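# Two arms place the whole wire into the bin

## Task

Get the entire wire inside the bin with every part of it beneath the bin's rim; a wire left dangling over the table's edge may count as a failure.

## Robot and tools

Robot and frames. Two arms, left_arm and right_arm, each ending in a two-finger gripper. The scene frame has its origin at table-top height, halfway between the nominal arm bases; +x points out over the table, +z up, and left_arm sits on the +y side (arm names do not match image sides). Calibrated bases: left_arm at (+0.027, +0.308, +0.032) m, right_arm at (+0.046, -0.291, +0.016) m, both almost unrotated about z. A gripper's fingers extend along its own +z and close along its y. The reported end_effector_position is the point between the pads, just under 1 cm behind the tips. Hand poses, velocities and targets in results use each arm's own base frame; fixed cameras and the table use the scene frame; commanded offsets follow the axes of that arm's current Hand target. A camera stand stands behind the arms. Loose objects may now and then get a brief shove.

execute_actions(actions, cameras). actions is a list of actions; each action is a list of up to 15 rows, one per 1/30 s step; a shorter action repeats its final row to fill 15 steps. Every row has 14 numbers in [-1, 1]: left_arm dx, dy, dz, rx, ry, rz, opening, then the same seven for right_arm, always all 14 even if one arm stays still. dx to rz are an offset, not a pose: they are measured from that arm's Hand target as it was when the action began, and every row counts from that same start, not from the row before. A new action or call starts from the updated Hand target, so sending the same offset twice moves twice as far. Scale: 1.0 is 0.6 m for dx, dy, dz, or 180 degrees for the rotation vector rx, ry, rz. Opening is absolute: +1 fully open (about 87 mm between pads), +0.5 about 69 mm, 0 about 43 mm, -0.5 about 18 mm, -1 closed. Sending six zeros re-commands an arm's current Hand target; a 0 in the opening slot is a real command, so repeat the present opening to leave a gripper alone. cameras: list of names (cam_high, cam_low, cam_left_wrist, cam_right_wrist, or "all"); an empty actions list returns all images by default.

move(target, speed, blend, opening_speed, blocking, cameras). target is one 14-number row in the same layout and scale, or a list of up to 15 such rows; every row is an offset from the Hand targets at the start of the move, not from the previous row. All paths are straight lines and finish together; they take at least 0.5 s and are cut off after 10 s total. speed: top speed in m/s, 0.002 to 2.9 (default 0.25), one value or one per row; turning is capped at twice that in rad/s. blend: corner rounding in metres for a list, 0 means stop at each point. opening_speed: opening change per second on the -1 to +1 scale, at least 0.2. blocking=false returns after about 0.5 s while the move continues. Paths do not avoid obstacles or the other arm, and grippers lag or overshoot more at higher speed. Avoid paths passing near an arm's own base. The result adds a move: line saying how it ended (done, off_target, moving, held, fault) and any limits (paced means a pose was clipped, held means steps were withheld).

wait(seconds 0 to 10, cameras) lets time pass with commands held. stop(cameras) brakes a running move. zoom_image(camera, region [x0, y0, x1, y1] in pixels, origin top-left, at most 504 by 504) enlarges part of a camera's newest image; images are 672x504. finished_scene(scene) ends the current scene, given its number; the goal must still hold with the robot out of it.

Reading results. end_effector_position (m) and end_effector_quat_wxyz are in the arm's base frame and may be off by a few centimetres, more when reaching far. Hand target is the last commanded pose after clipping; the gripper often rests short of it, and only a new command (even zeros) asks for it again; if it still falls short, send the gap as an offset. Tool commands shows current gripper commands. grip_measured uses the opening scale; in Joint positions the gripper reads 0 closed to 1 open. Joint velocities may say within noise. Joint torques include gravity, carry per-unit offsets, and joints 1 to 3 wrap at ±28 N m. Motor temperatures are listed when they change.

Motion limits. The commanded orientation is clipped each step to within 40 degrees of the measured one. Friction and weight make the gripper sag, tilt or fall short, especially far out; small moves may not happen or go sideways, so check position and orientation after each move and correct tilt. Joint ranges (rad): waist -2.618 to 3.054, shoulder 0 to 3.142, elbow 0 to 3.142 (straight at 2.901), wrist pitch and yaw -1.571 to 1.571, wrist roll -2.094 to 2.094.

Gripping. To hold something, keep the opening about 0.04 below the grip_measured reading at first contact; less margin gives a gentler grip. Readings can be off by about 1 mm. A very thin part like a wire gets proportionally less force. Closing fast can squeeze too hard.

Cautions. Do not drop the wire from height, release it while moving, or slam into the table, bin or fixtures. Nothing may fall or be left off the table. Keep the grippers, wrist cameras and housings apart; the clearance check does not guard them, and a press between the arms can fail the task. Never close one gripper on the other's fingers. Avoid strain on wrist camera cables. A blocked arm keeps pushing until commanded back past its gripper. Holding loads, staying stretched out or pushing at unreachable poses heats motors: MOTOR HOT appears at 75 °C, at 90 °C the arm folds and idles, at 100 °C it goes limp. Any arm stop costs, so move smoothly.

Each tool is called as name(argument=value, ...), one argument or row to a line, values as JSON.

## Session

execute_actions(
  actions=[],
)

Scene clock: 0.00 s.
left_arm: end_effector_position=(+0.3748, +0.0310, +0.0800) grip_measured=+1.000 end_effector_quat_wxyz=(+0.643, -0.100, +0.755, +0.084) | right_arm: end_effector_position=(+0.3730, -0.0325, +0.0937) grip_measured=+1.000 end_effector_quat_wxyz=(+0.686, +0.064, +0.724, -0.035)
Joint positions: left_arm=[-0.056 1.537 0.268 1.102 -0.314 -0.053 1] | right_arm=[-0.05 1.575 0.201 1.318 0.089 0.042 1]
Joint velocities: within noise
Joint torques (N m): no reading
Motor temperatures (°C): left_arm=[30 30 32 29 29 29 27] | right_arm=[27 28 31 27 30 28 26]
Heat: left arm: 32 °C; right arm: 31 °C.
Hand target: left_arm +0.3779, +0.0309, +0.0869; +0.651, -0.101, +0.747, +0.083 | right_arm +0.3738, -0.0325, +0.0946; +0.687, +0.064, +0.723, -0.035
Tool commands: left_gripper/opening=+1.0 right_gripper/opening=+1.0

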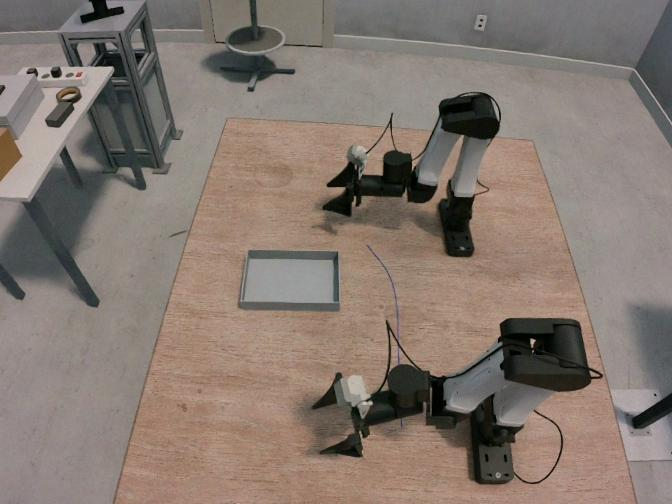

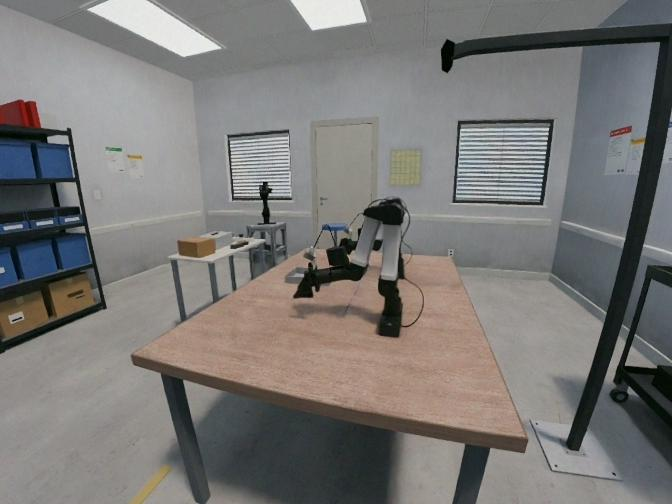

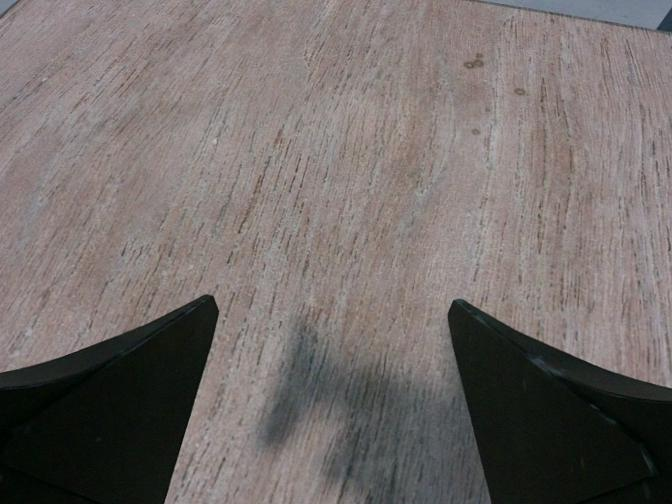

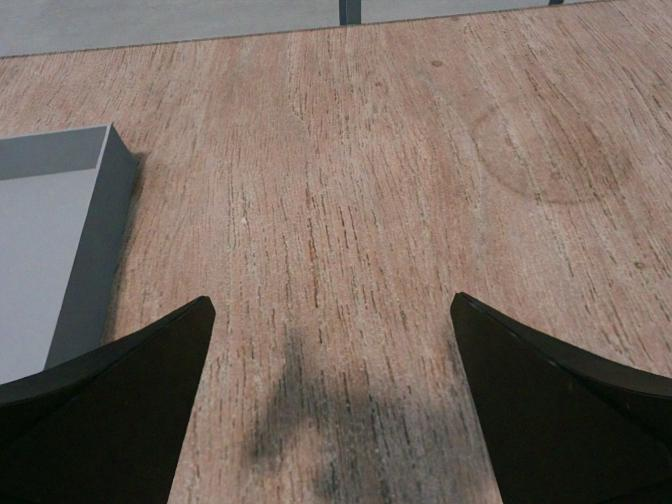

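zoom_image(
  camera="cam_high",
  region=[220, 220, 460, 450],
)

zoom_image(
  camera="cam_low",
  region=[250, 220, 450, 370],
)

Scaled by 2.100 from the camera's 672x504 image, which has a finer 960x720 frame.

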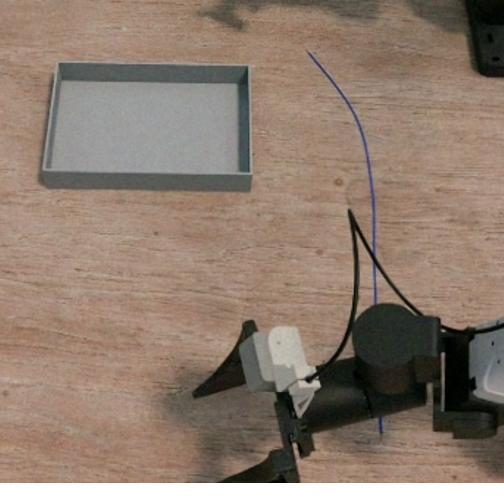

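Scaled by 2.520 from the camera's 672x504 image, which has a finer 960x720 frame.

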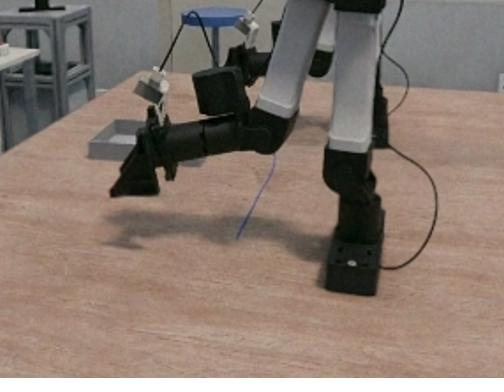

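move(
  target=[-0.33,0,0,0,0,0,1,-0.196,0.485,-0.338,-0.400,0.360,-0.435,0],
  cameras=["all"],
)

Scene clock: 51.90 s.
left_arm: end_effector_position=(+0.4028, +0.0378, +0.2697) grip_measured=+1.000 end_effector_quat_wxyz=(+0.643, -0.102, +0.755, +0.083) | right_arm: end_effector_position=(+0.2208, +0.2746, +0.2343) grip_measured=+0.000 end_effector_quat_wxyz=(-0.130, +0.702, -0.700, -0.010)
Joint positions: left_arm=[-0.022 1.169 0.908 0.094 -0.281 -0.053 1] | right_arm=[0.975 1.869 2.114 -1.557 0.029 -0.602 0.5]
Joint torques (N m): left_arm=[0.21 -4.88 11.62 1.95 -0.01 0] | right_arm=[0.69 -5.91 6.24 0.86 -0.02 0]
Motor temperatures (°C): left_arm=[29 33 36 43 29 29 27] | right_arm=[27 30 33 33 30 28 26]
Heat: left arm: 43 °C; right arm: 33 °C.
Hand target: left_arm +0.4037, +0.0395, +0.2833; +0.652, -0.101, +0.747, +0.083 | right_arm +0.2198, +0.2782, +0.2337; +0.000, +0.708, -0.706, -0.001
Off the commanded pose: left_arm 0.013 m, 1 deg | right_arm 0.004 m, 15 deg.
joint sent to its limit (right arm) — joint 4 (wrist pitch), lower limit. The joint targets are off in orientation, not in position.
move: off_target (left_arm, right_arm)

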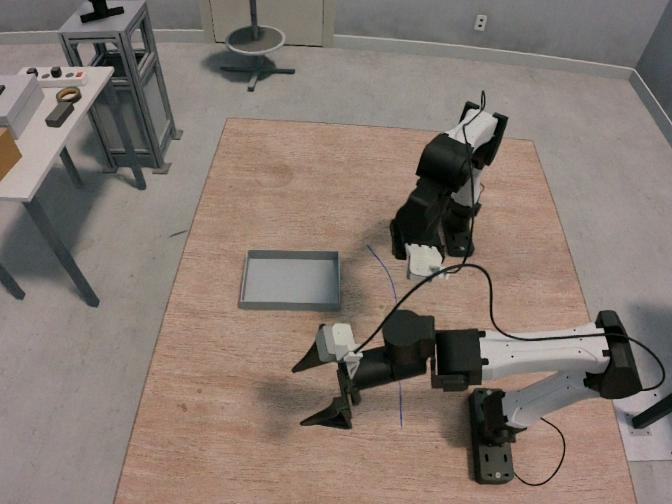

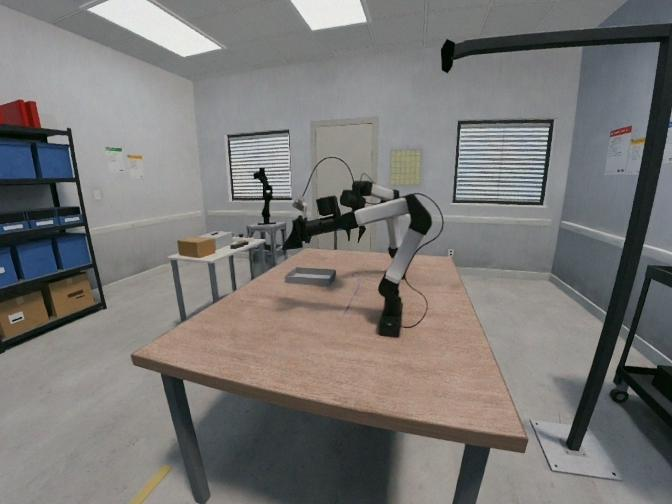

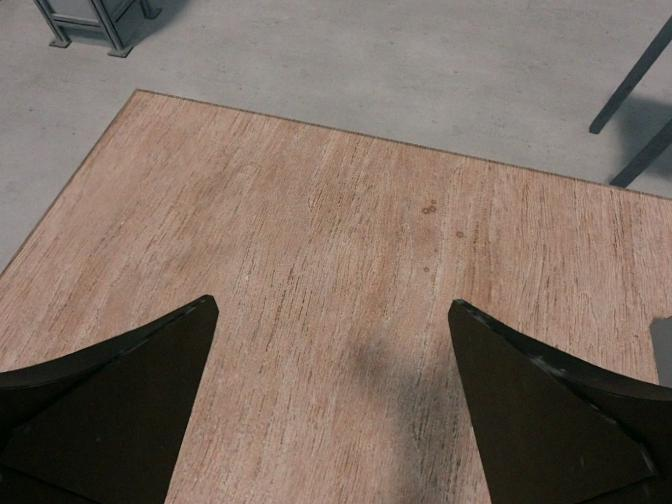

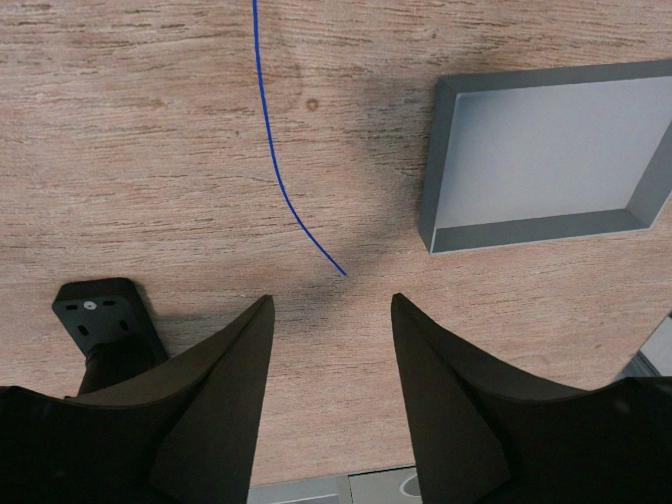

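move(
  target=[0,0,0,0,0,0,1,0,0,0.23,0,0,0,0],
  cameras=["cam_high","cam_right_wrist"],
)

zoom_image(
  camera="cam_high",
  region=[220, 220, 460, 450],
)

Scene clock: 69.53 s.
left_arm: end_effector_position=(+0.4028, +0.0378, +0.2696) grip_measured=+1.000 end_effector_quat_wxyz=(+0.643, -0.102, +0.755, +0.083) | right_arm: end_effector_position=(+0.2186, +0.2776, +0.1006) grip_measured=+0.000 end_effector_quat_wxyz=(-0.002, +0.709, -0.705, +0.004)
Joint positions: left_arm=[-0.022 1.169 0.908 0.093 -0.281 -0.053 1] | right_arm=[0.975 2.017 1.77 -1.321 0.009 -0.602 0.5]
Joint torques (N m): left_arm=[0.21 -4.88 11.62 1.93 -0.01 0] | right_arm=[-0.36 -8.13 4.45 0.54 -0.05 0.03]
Motor temperatures (°C): left_arm=[29 33 41 44 29 29 27] | right_arm=[27 31 35 31 30 28 26]
Heat: left arm: 44 °C; right arm: 35 °C.
Hand target: left_arm +0.4037, +0.0395, +0.2833; +0.652, -0.101, +0.747, +0.083 | right_arm +0.2195, +0.2783, +0.0958; +0.000, +0.708, -0.706, -0.001
Off the commanded pose: left_arm 0.014 m, 1 deg | right_arm 0.005 m, 1 deg.
move: off_target (left_arm)
Images, in order (width x height): cam_high 672x504, cam_right_wrist 672x504.

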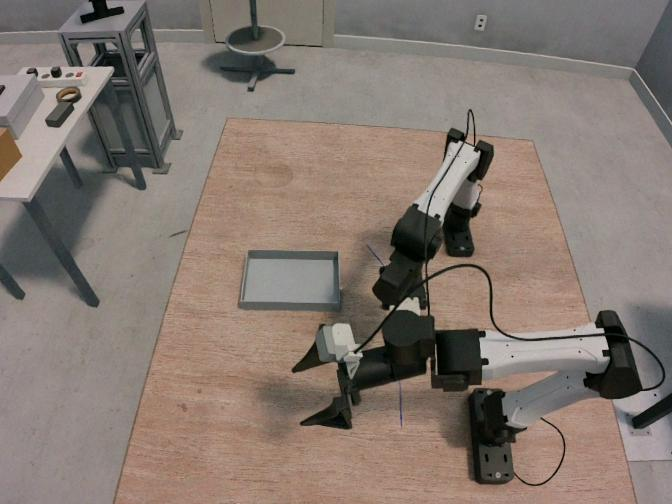

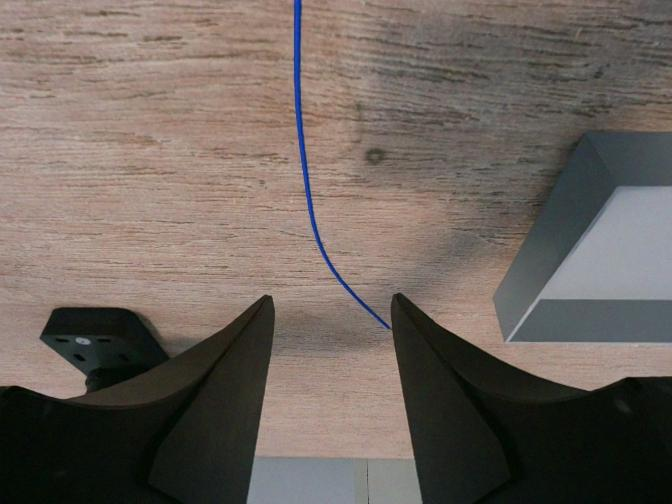

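Scaled by 2.100 from the camera's 672x504 image, which has a finer 960x720 frame.

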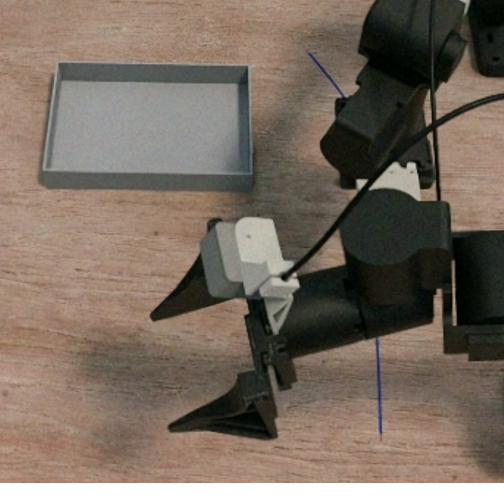

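move(
  target=[0,0,0,0,0,0,1,0,0,0.09,0,0,0,0.4],
  cameras=["cam_low","cam_right_wrist"],
)

zoom_image(
  camera="cam_low",
  region=[270, 220, 430, 340],
)

Scene clock: 78.37 s.
left_arm: end_effector_position=(+0.4028, +0.0378, +0.2696) grip_measured=+1.000 end_effector_quat_wxyz=(+0.643, -0.102, +0.755, +0.083) | right_arm: end_effector_position=(+0.2201, +0.2799, +0.0506) grip_measured=+0.400 end_effector_quat_wxyz=(-0.009, +0.709, -0.705, +0.003)
Joint positions: left_arm=[-0.022 1.169 0.908 0.093 -0.281 -0.053 1] | right_arm=[0.975 2.034 1.598 -1.118 0.009 -0.602 0.7]
Joint torques (N m): left_arm=[0.23 -4.88 11.62 1.93 0 0] | right_arm=[-0.25 -7.41 4.05 0.52 -0.04 0.03]
Heat: left arm: 44 °C; right arm: 35 °C.
Hand target: left_arm +0.4037, +0.0395, +0.2833; +0.652, -0.101, +0.747, +0.083 | right_arm +0.2194, +0.2784, +0.0418; +0.000, +0.708, -0.706, -0.001
Off the commanded pose: left_arm 0.014 m, 1 deg | right_arm 0.009 m, 1 deg.
move: off_target (left_arm)
Images, in order (width x height): cam_low 672x504, cam_right_wrist 672x504.

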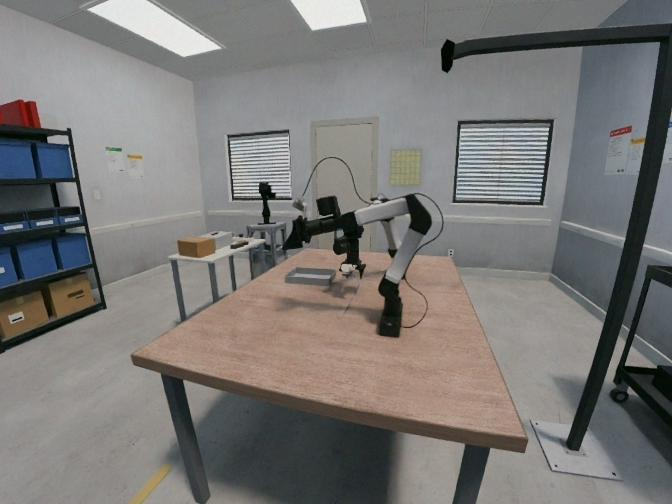

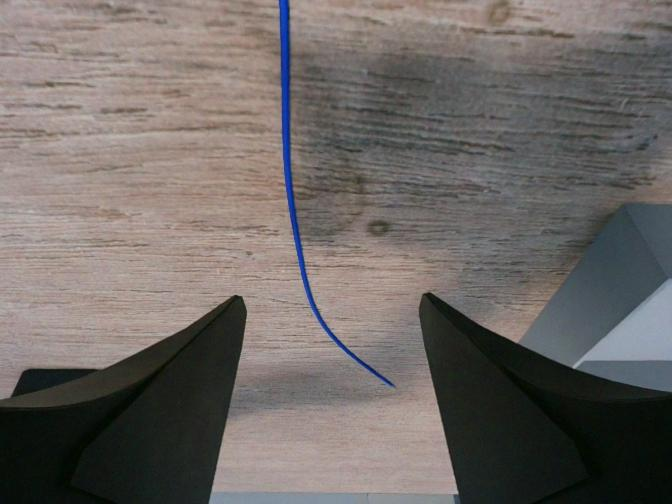

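Scaled by 3.150 from the camera's 672x504 image, which has a finer 960x720 frame.

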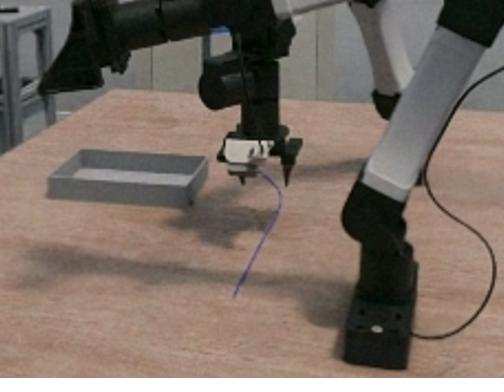

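move(
  target=[0,0,0,0,0,0,1,0,0.025,0.06,0,0,0,0.4],
  cameras=["cam_low","cam_right_wrist"],
  speed=0.1,
)

zoom_image(
  camera="cam_low",
  region=[270, 220, 430, 340],
)

Scene clock: 106.63 s.
left_arm: end_effector_position=(+0.4028, +0.0378, +0.2695) grip_measured=+1.000 end_effector_quat_wxyz=(+0.642, -0.102, +0.755, +0.083) | right_arm: end_effector_position=(+0.2092, +0.2786, +0.0152) grip_measured=+0.400 end_effector_quat_wxyz=(-0.010, +0.708, -0.706, +0.002)
Joint positions: left_arm=[-0.022 1.169 0.908 0.093 -0.281 -0.053 1] | right_arm=[0.996 2.042 1.464 -0.974 0.008 -0.578 0.7]
Joint torques (N m): left_arm=[0.21 -4.88 11.63 1.94 -0.01 0] | right_arm=[0.68 -7.12 3.62 0.56 -0.02 0.13]
Motor temperatures (°C): left_arm=[29 33 47 46 29 29 27] | right_arm=[27 34 34 30 30 28 26]
Heat: left arm: 47 °C; right arm: 34 °C.
Hand target: left_arm +0.4037, +0.0395, +0.2833; +0.652, -0.101, +0.747, +0.083 | right_arm +0.2044, +0.2784, +0.0058; +0.000, +0.708, -0.706, -0.001
Off the commanded pose: left_arm 0.014 m, 1 deg | right_arm 0.010 m, 1 deg.
move: off_target (left_arm)
Images, in order (width x height): cam_low 672x504, cam_right_wrist 672x504.

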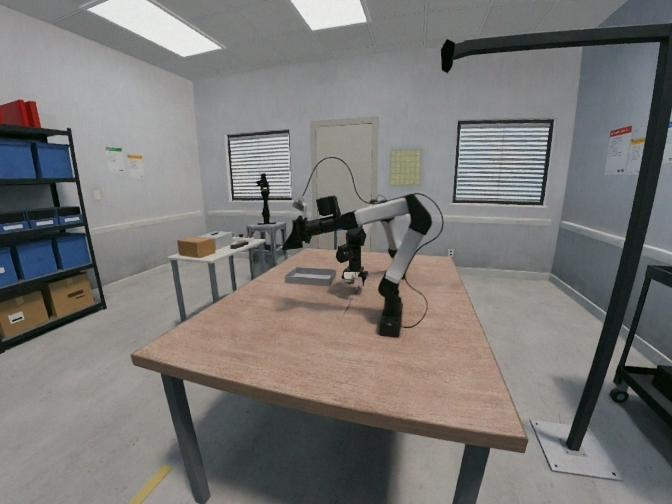

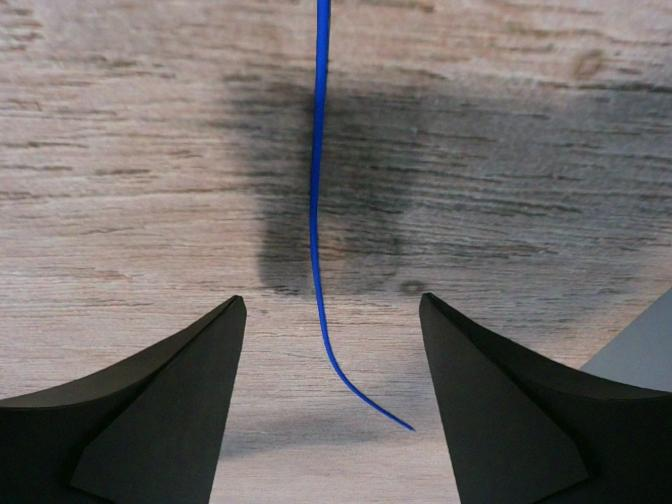

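Scaled by 3.150 from the camera's 672x504 image, which has a finer 960x720 frame.

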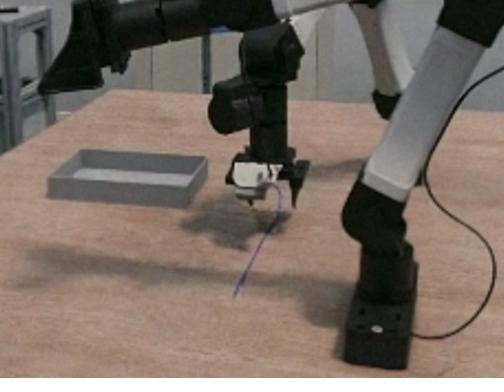

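move(
  target=[0,0,0,0,0,0,1,0,0.0,0.04,0,0,0,0.0],
  cameras=["cam_right_wrist"],
  speed=0.05,
)

zoom_image(
  camera="cam_right_wrist",
  region=[200, 200, 460, 440],
)

Scene clock: 113.93 s.
left_arm: end_effector_position=(+0.4028, +0.0378, +0.2695) grip_measured=+1.000 end_effector_quat_wxyz=(+0.642, -0.102, +0.755, +0.083) | right_arm: end_effector_position=(+0.2080, +0.2770, -0.0002) grip_measured=+0.000 end_effector_quat_wxyz=(-0.007, +0.707, -0.707, +0.003)
Joint positions: left_arm=[-0.022 1.169 0.908 0.093 -0.281 -0.053 1] | right_arm=[0.996 2.063 1.429 -0.926 0.009 -0.574 0.5]
Joint torques (N m): left_arm=[0.21 -4.88 11.62 1.93 0 0] | right_arm=[0.83 -6.08 2.51 0.91 -0.03 0.06]
Heat: left arm: 48 °C; right arm: 35 °C.
Hand target: left_arm +0.4037, +0.0395, +0.2833; +0.652, -0.101, +0.747, +0.083 | right_arm +0.2044, +0.2785, -0.0182; +0.000, +0.708, -0.706, -0.001
Off the commanded pose: left_arm 0.014 m, 1 deg | right_arm 0.018 m, 1 deg.
move: off_target (left_arm, right_arm)
Images, in order (width x height): cam_right_wrist 672x504.

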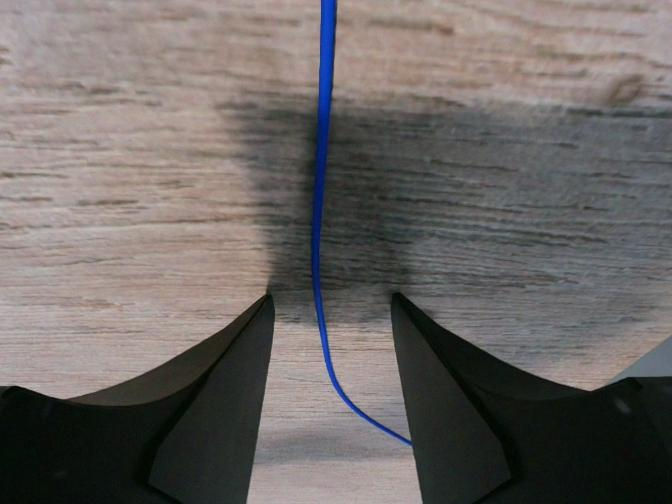

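Scaled by 1.938 from the camera's 672x504 image, which has a finer 960x720 frame.

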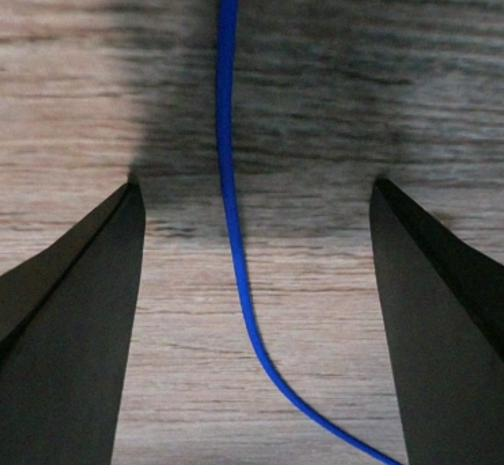

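move(
  target=[0,0,0,0,0,0,1,0,0.0,-0.015,0,0,0,-1],
  cameras=["cam_right_wrist"],
  speed=0.05,
  opening_speed=1,
)

zoom_image(
  camera="cam_right_wrist",
  region=[200, 200, 460, 440],
)

Scene clock: 121.90 s.
left_arm: end_effector_position=(+0.4028, +0.0378, +0.2695) grip_measured=+1.000 end_effector_quat_wxyz=(+0.642, -0.102, +0.755, +0.083) | right_arm: end_effector_position=(+0.2102, +0.2778, -0.0002) grip_measured=-0.945 end_effector_quat_wxyz=(-0.011, +0.707, -0.707, +0.006)
Joint positions: left_arm=[-0.022 1.169 0.908 0.093 -0.281 -0.053 1] | right_arm=[0.996 2.063 1.429 -0.918 0.017 -0.573 0.027]
Joint torques (N m): left_arm=[0.21 -4.88 11.63 1.93 0 0] | right_arm=[0.79 -7.02 3.99 0.53 -0.14 0.02]
Heat: left arm: 48 °C; right arm: 35 °C.
Hand target: left_arm +0.4037, +0.0395, +0.2833; +0.652, -0.101, +0.747, +0.083 | right_arm +0.2044, +0.2784, -0.0092; +0.000, +0.708, -0.706, -0.001
Off the commanded pose: left_arm 0.014 m, 1 deg | right_arm 0.011 m, 2 deg.
move: off_target (left_arm, right_arm)
Images, in order (width x height): cam_right_wrist 672x504.

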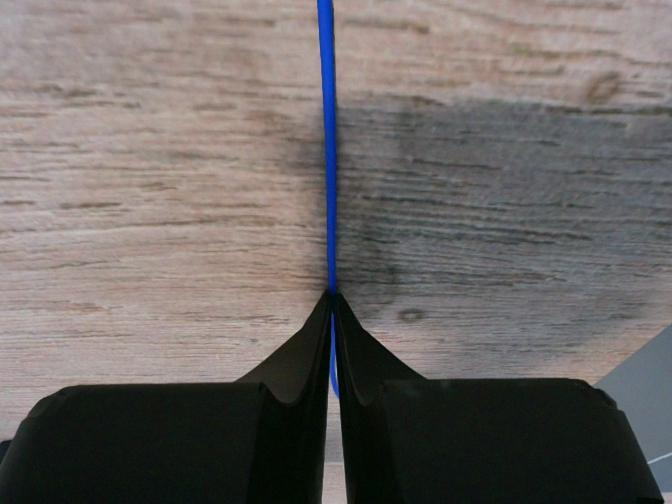

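Scaled by 1.938 from the camera's 672x504 image, which has a finer 960x720 frame.

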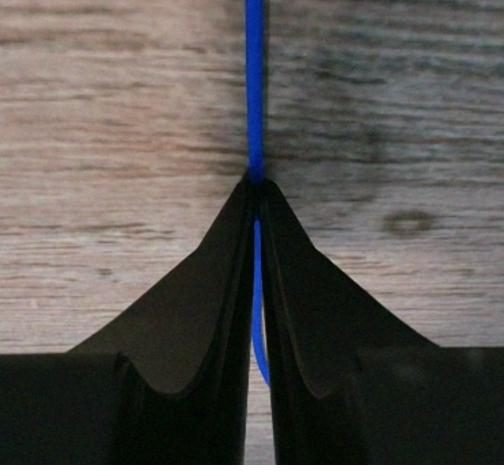

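move(
  target=[0,0,0,0,0,0,1,0,0.0,-0.22,0,0,0,-1],
  cameras=["all"],
  speed=0.12,
)

zoom_image(
  camera="cam_low",
  region=[270, 220, 430, 340],
)

zoom_image(
  camera="cam_high",
  region=[220, 220, 460, 450],
)

Scene clock: 128.87 s.
left_arm: end_effector_position=(+0.4028, +0.0378, +0.2695) grip_measured=+1.000 end_effector_quat_wxyz=(+0.642, -0.102, +0.755, +0.083) | right_arm: end_effector_position=(+0.2062, +0.2743, +0.1094) grip_measured=-0.945 end_effector_quat_wxyz=(+0.016, +0.707, -0.707, +0.008)
Joint positions: left_arm=[-0.022 1.169 0.908 0.093 -0.281 -0.053 1] | right_arm=[0.996 2.017 1.799 -1.388 0.009 -0.573 0.027]
Joint torques (N m): left_arm=[0.21 -4.88 11.62 1.93 -0.01 0] | right_arm=[0.87 -10.58 6.46 0.16 0.02 0.04]
Heat: left arm: 49 °C; right arm: 35 °C.
Hand target: left_arm +0.4037, +0.0395, +0.2833; +0.652, -0.101, +0.747, +0.083 | right_arm +0.2046, +0.2782, +0.1228; +0.000, +0.708, -0.706, -0.001
Off the commanded pose: left_arm 0.014 m, 1 deg | right_arm 0.014 m, 2 deg.
move: off_target (left_arm, right_arm)

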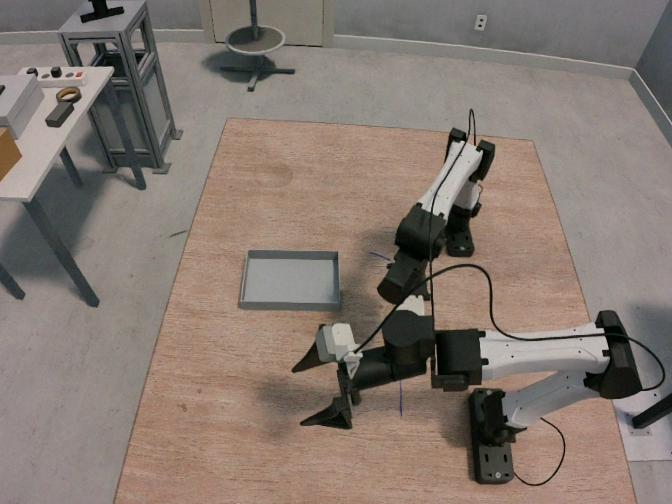

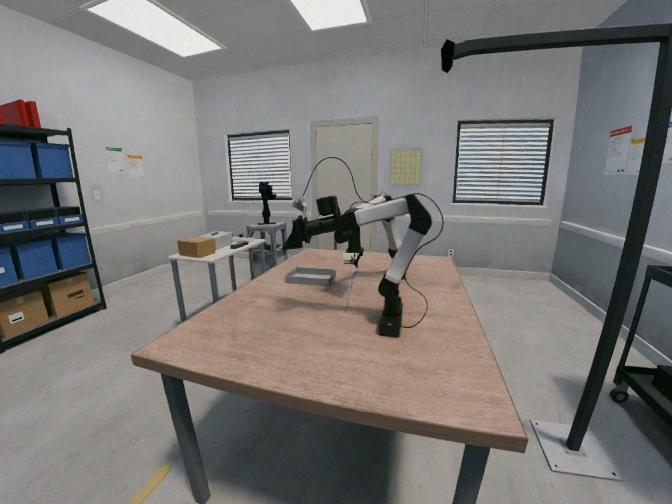

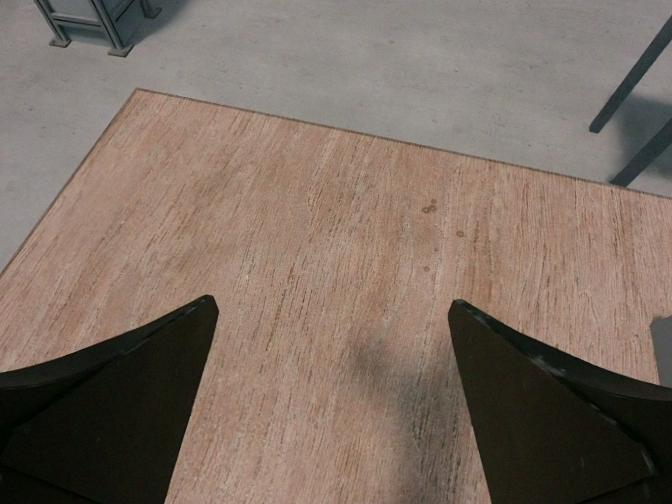

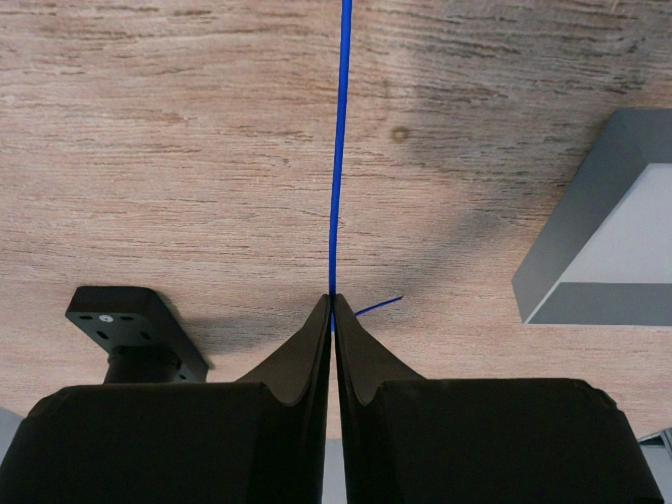

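Scaled by 3.150 from the camera's 672x504 image, which has a finer 960x720 frame.

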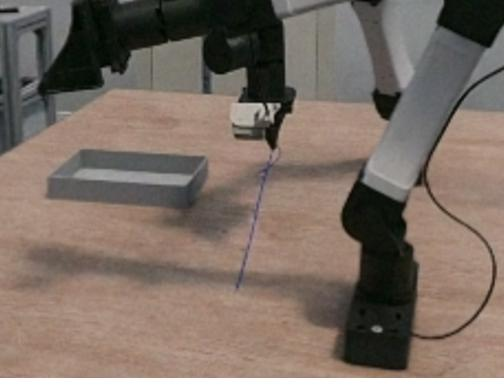

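Scaled by 2.100 from the camera's 672x504 image, which has a finer 960x720 frame.

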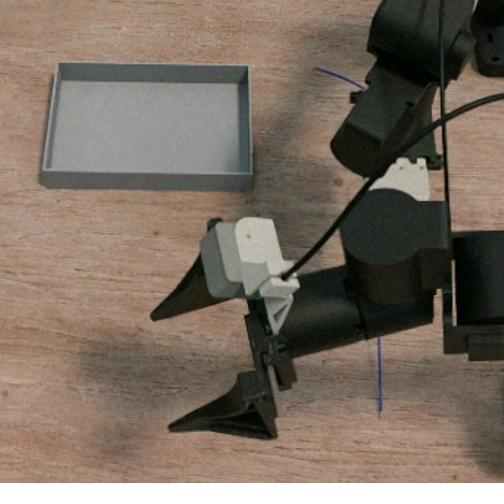

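move(
  target=[0,0,-0.3,0,0,0,1,0.1,-0.17,-0.3,0,0,0,-1],
  cameras=["all"],
  speed=0.2,
)

zoom_image(
  camera="cam_low",
  region=[270, 200, 430, 320],
)

zoom_image(
  camera="cam_high",
  region=[220, 150, 460, 380],
)

Scene clock: 139.30 s.
left_arm: end_effector_position=(+0.2321, -0.0062, +0.3003) grip_measured=+1.000 end_effector_quat_wxyz=(+0.648, -0.093, +0.751, +0.088) | right_arm: end_effector_position=(+0.3096, +0.2222, +0.2915) grip_measured=-0.945 end_effector_quat_wxyz=(-0.225, +0.699, -0.678, +0.036)
Joint positions: left_arm=[-0.615 0.563 0.858 -0.518 -0.86 -0.158 1] | right_arm=[0.724 1.869 2.315 -1.558 0.036 -0.885 0.027]
Joint torques (N m): left_arm=[-1.01 1.91 10.26 1.71 -0.24 -0.19] | right_arm=[0.36 -8.27 5.57 1.16 0.14 0.02]
Heat: left arm: 50 °C; right arm: 36 °C.
Hand target: left_arm +0.2315, -0.0064, +0.3079; +0.652, -0.101, +0.747, +0.083 | right_arm +0.3070, +0.2183, +0.3026; +0.000, +0.708, -0.706, -0.001
Off the commanded pose: left_arm 0.008 m, 1 deg | right_arm 0.012 m, 26 deg.
joint sent to its limit (right arm) — joint 4 (wrist pitch), lower limit. The joint targets are off in orientation, not in position.
move: off_target (right_arm)

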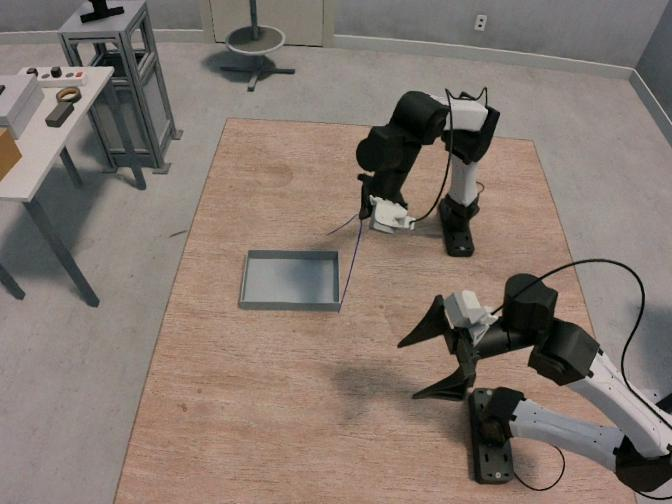

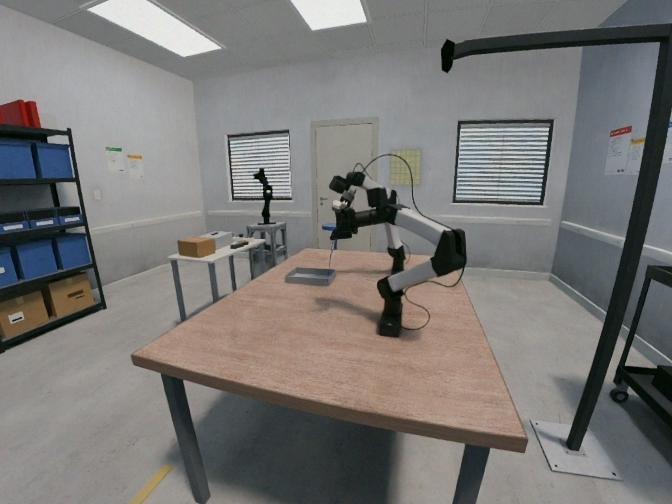

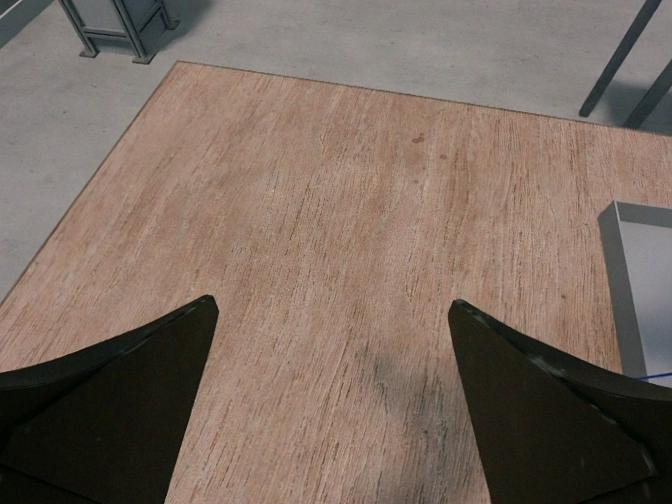

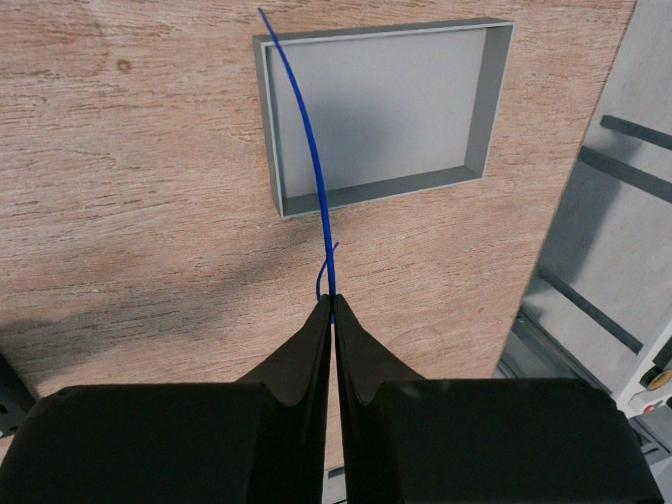

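Scaled by 3.150 from the camera's 672x504 image, which has a finer 960x720 frame.

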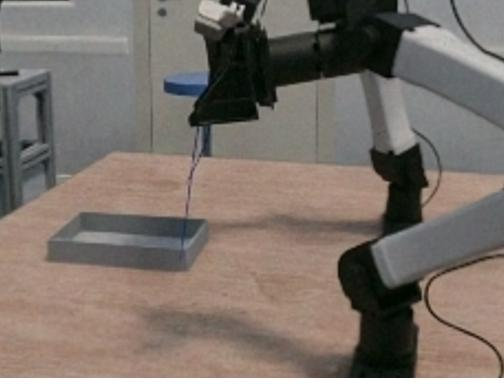

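Scaled by 2.100 from the camera's 672x504 image, which has a finer 960x720 frame.

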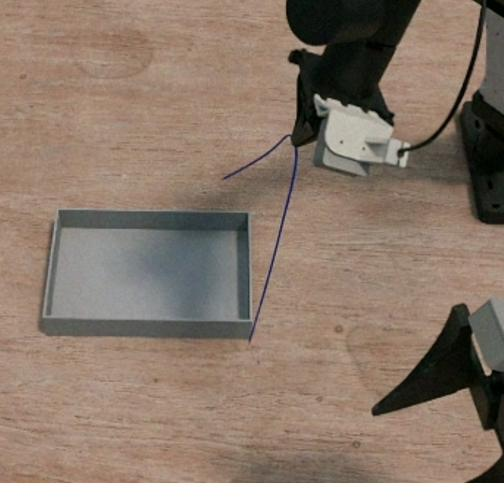

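move(
  target=[0,0,0,0,0,0,1,0.072,-0.43,0.167,0,0,0,-1],
  cameras=["all"],
  speed=0.15,
)

zoom_image(
  camera="cam_low",
  region=[270, 200, 430, 320],
)

zoom_image(
  camera="cam_high",
  region=[180, 150, 420, 380],
)

Scene clock: 178.87 s.
left_arm: end_effector_position=(+0.2321, -0.0061, +0.3003) grip_measured=+1.000 end_effector_quat_wxyz=(+0.648, -0.093, +0.751, +0.088) | right_arm: end_effector_position=(+0.5585, +0.1764, +0.2039) grip_measured=-0.945 end_effector_quat_wxyz=(-0.282, +0.704, -0.635, +0.147)
Joint positions: left_arm=[-0.615 0.563 0.858 -0.518 -0.861 -0.158 1] | right_arm=[0.378 2.503 2.844 -1.264 0.013 -1.3 0.027]
Joint torques (N m): left_arm=[-1.02 1.91 10.26 1.7 -0.25 -0.19] | right_arm=[0.28 -9.99 6.5 1.68 0.21 0.05]
Motor temperatures (°C): left_arm=[29 32 52 48 29 29 27] | right_arm=[27 37 36 30 30 28 27]
Heat: left arm: 52 °C; right arm: 37 °C.
Hand target: left_arm +0.2315, -0.0064, +0.3079; +0.652, -0.101, +0.747, +0.083 | right_arm +0.5650, +0.1760, +0.2020; +0.000, +0.708, -0.706, -0.001
Off the commanded pose: left_arm 0.008 m, 1 deg | right_arm 0.007 m, 38 deg.
elbow stopped short (right arm): the move would have taken joint 3 (elbow) straighter than the controller allows.
move: off_target (right_arm)

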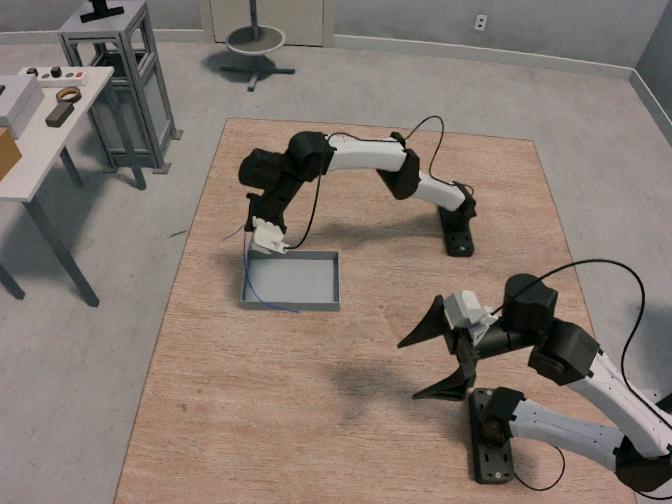

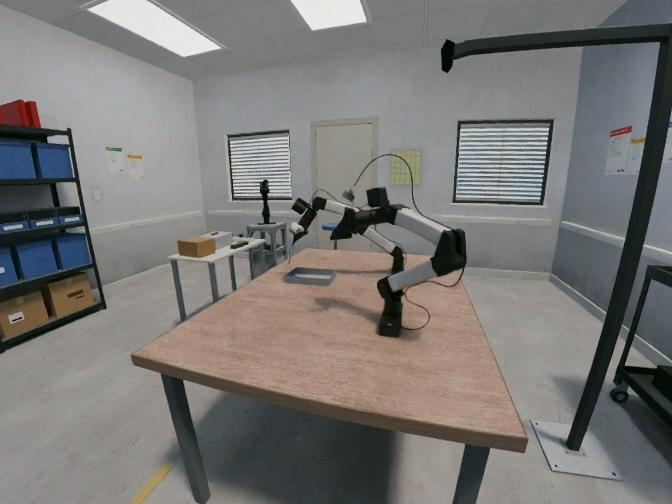

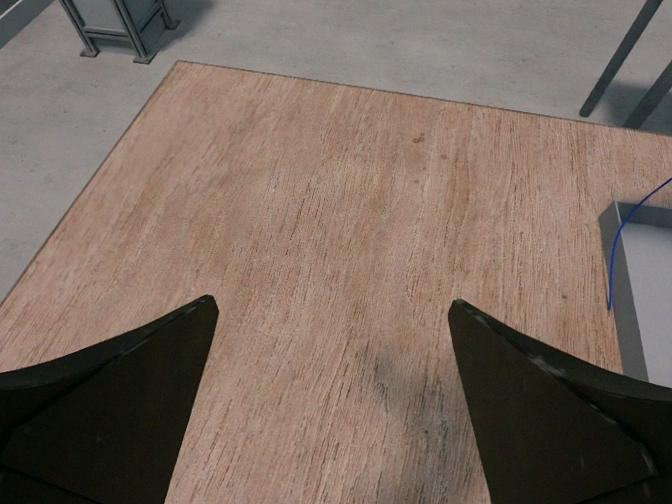

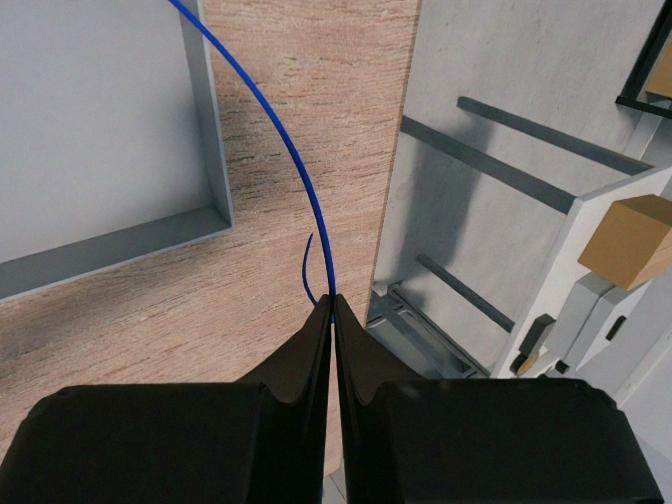

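Scaled by 3.150 from the camera's 672x504 image, which has a finer 960x720 frame.

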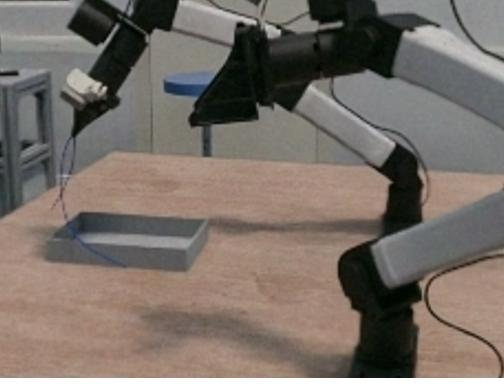

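Scaled by 2.100 from the camera's 672x504 image, which has a finer 960x720 frame.

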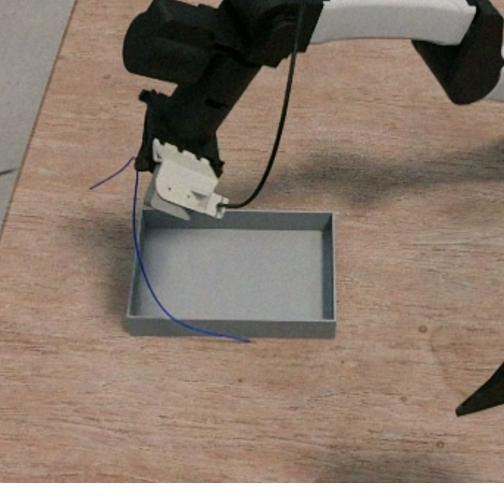

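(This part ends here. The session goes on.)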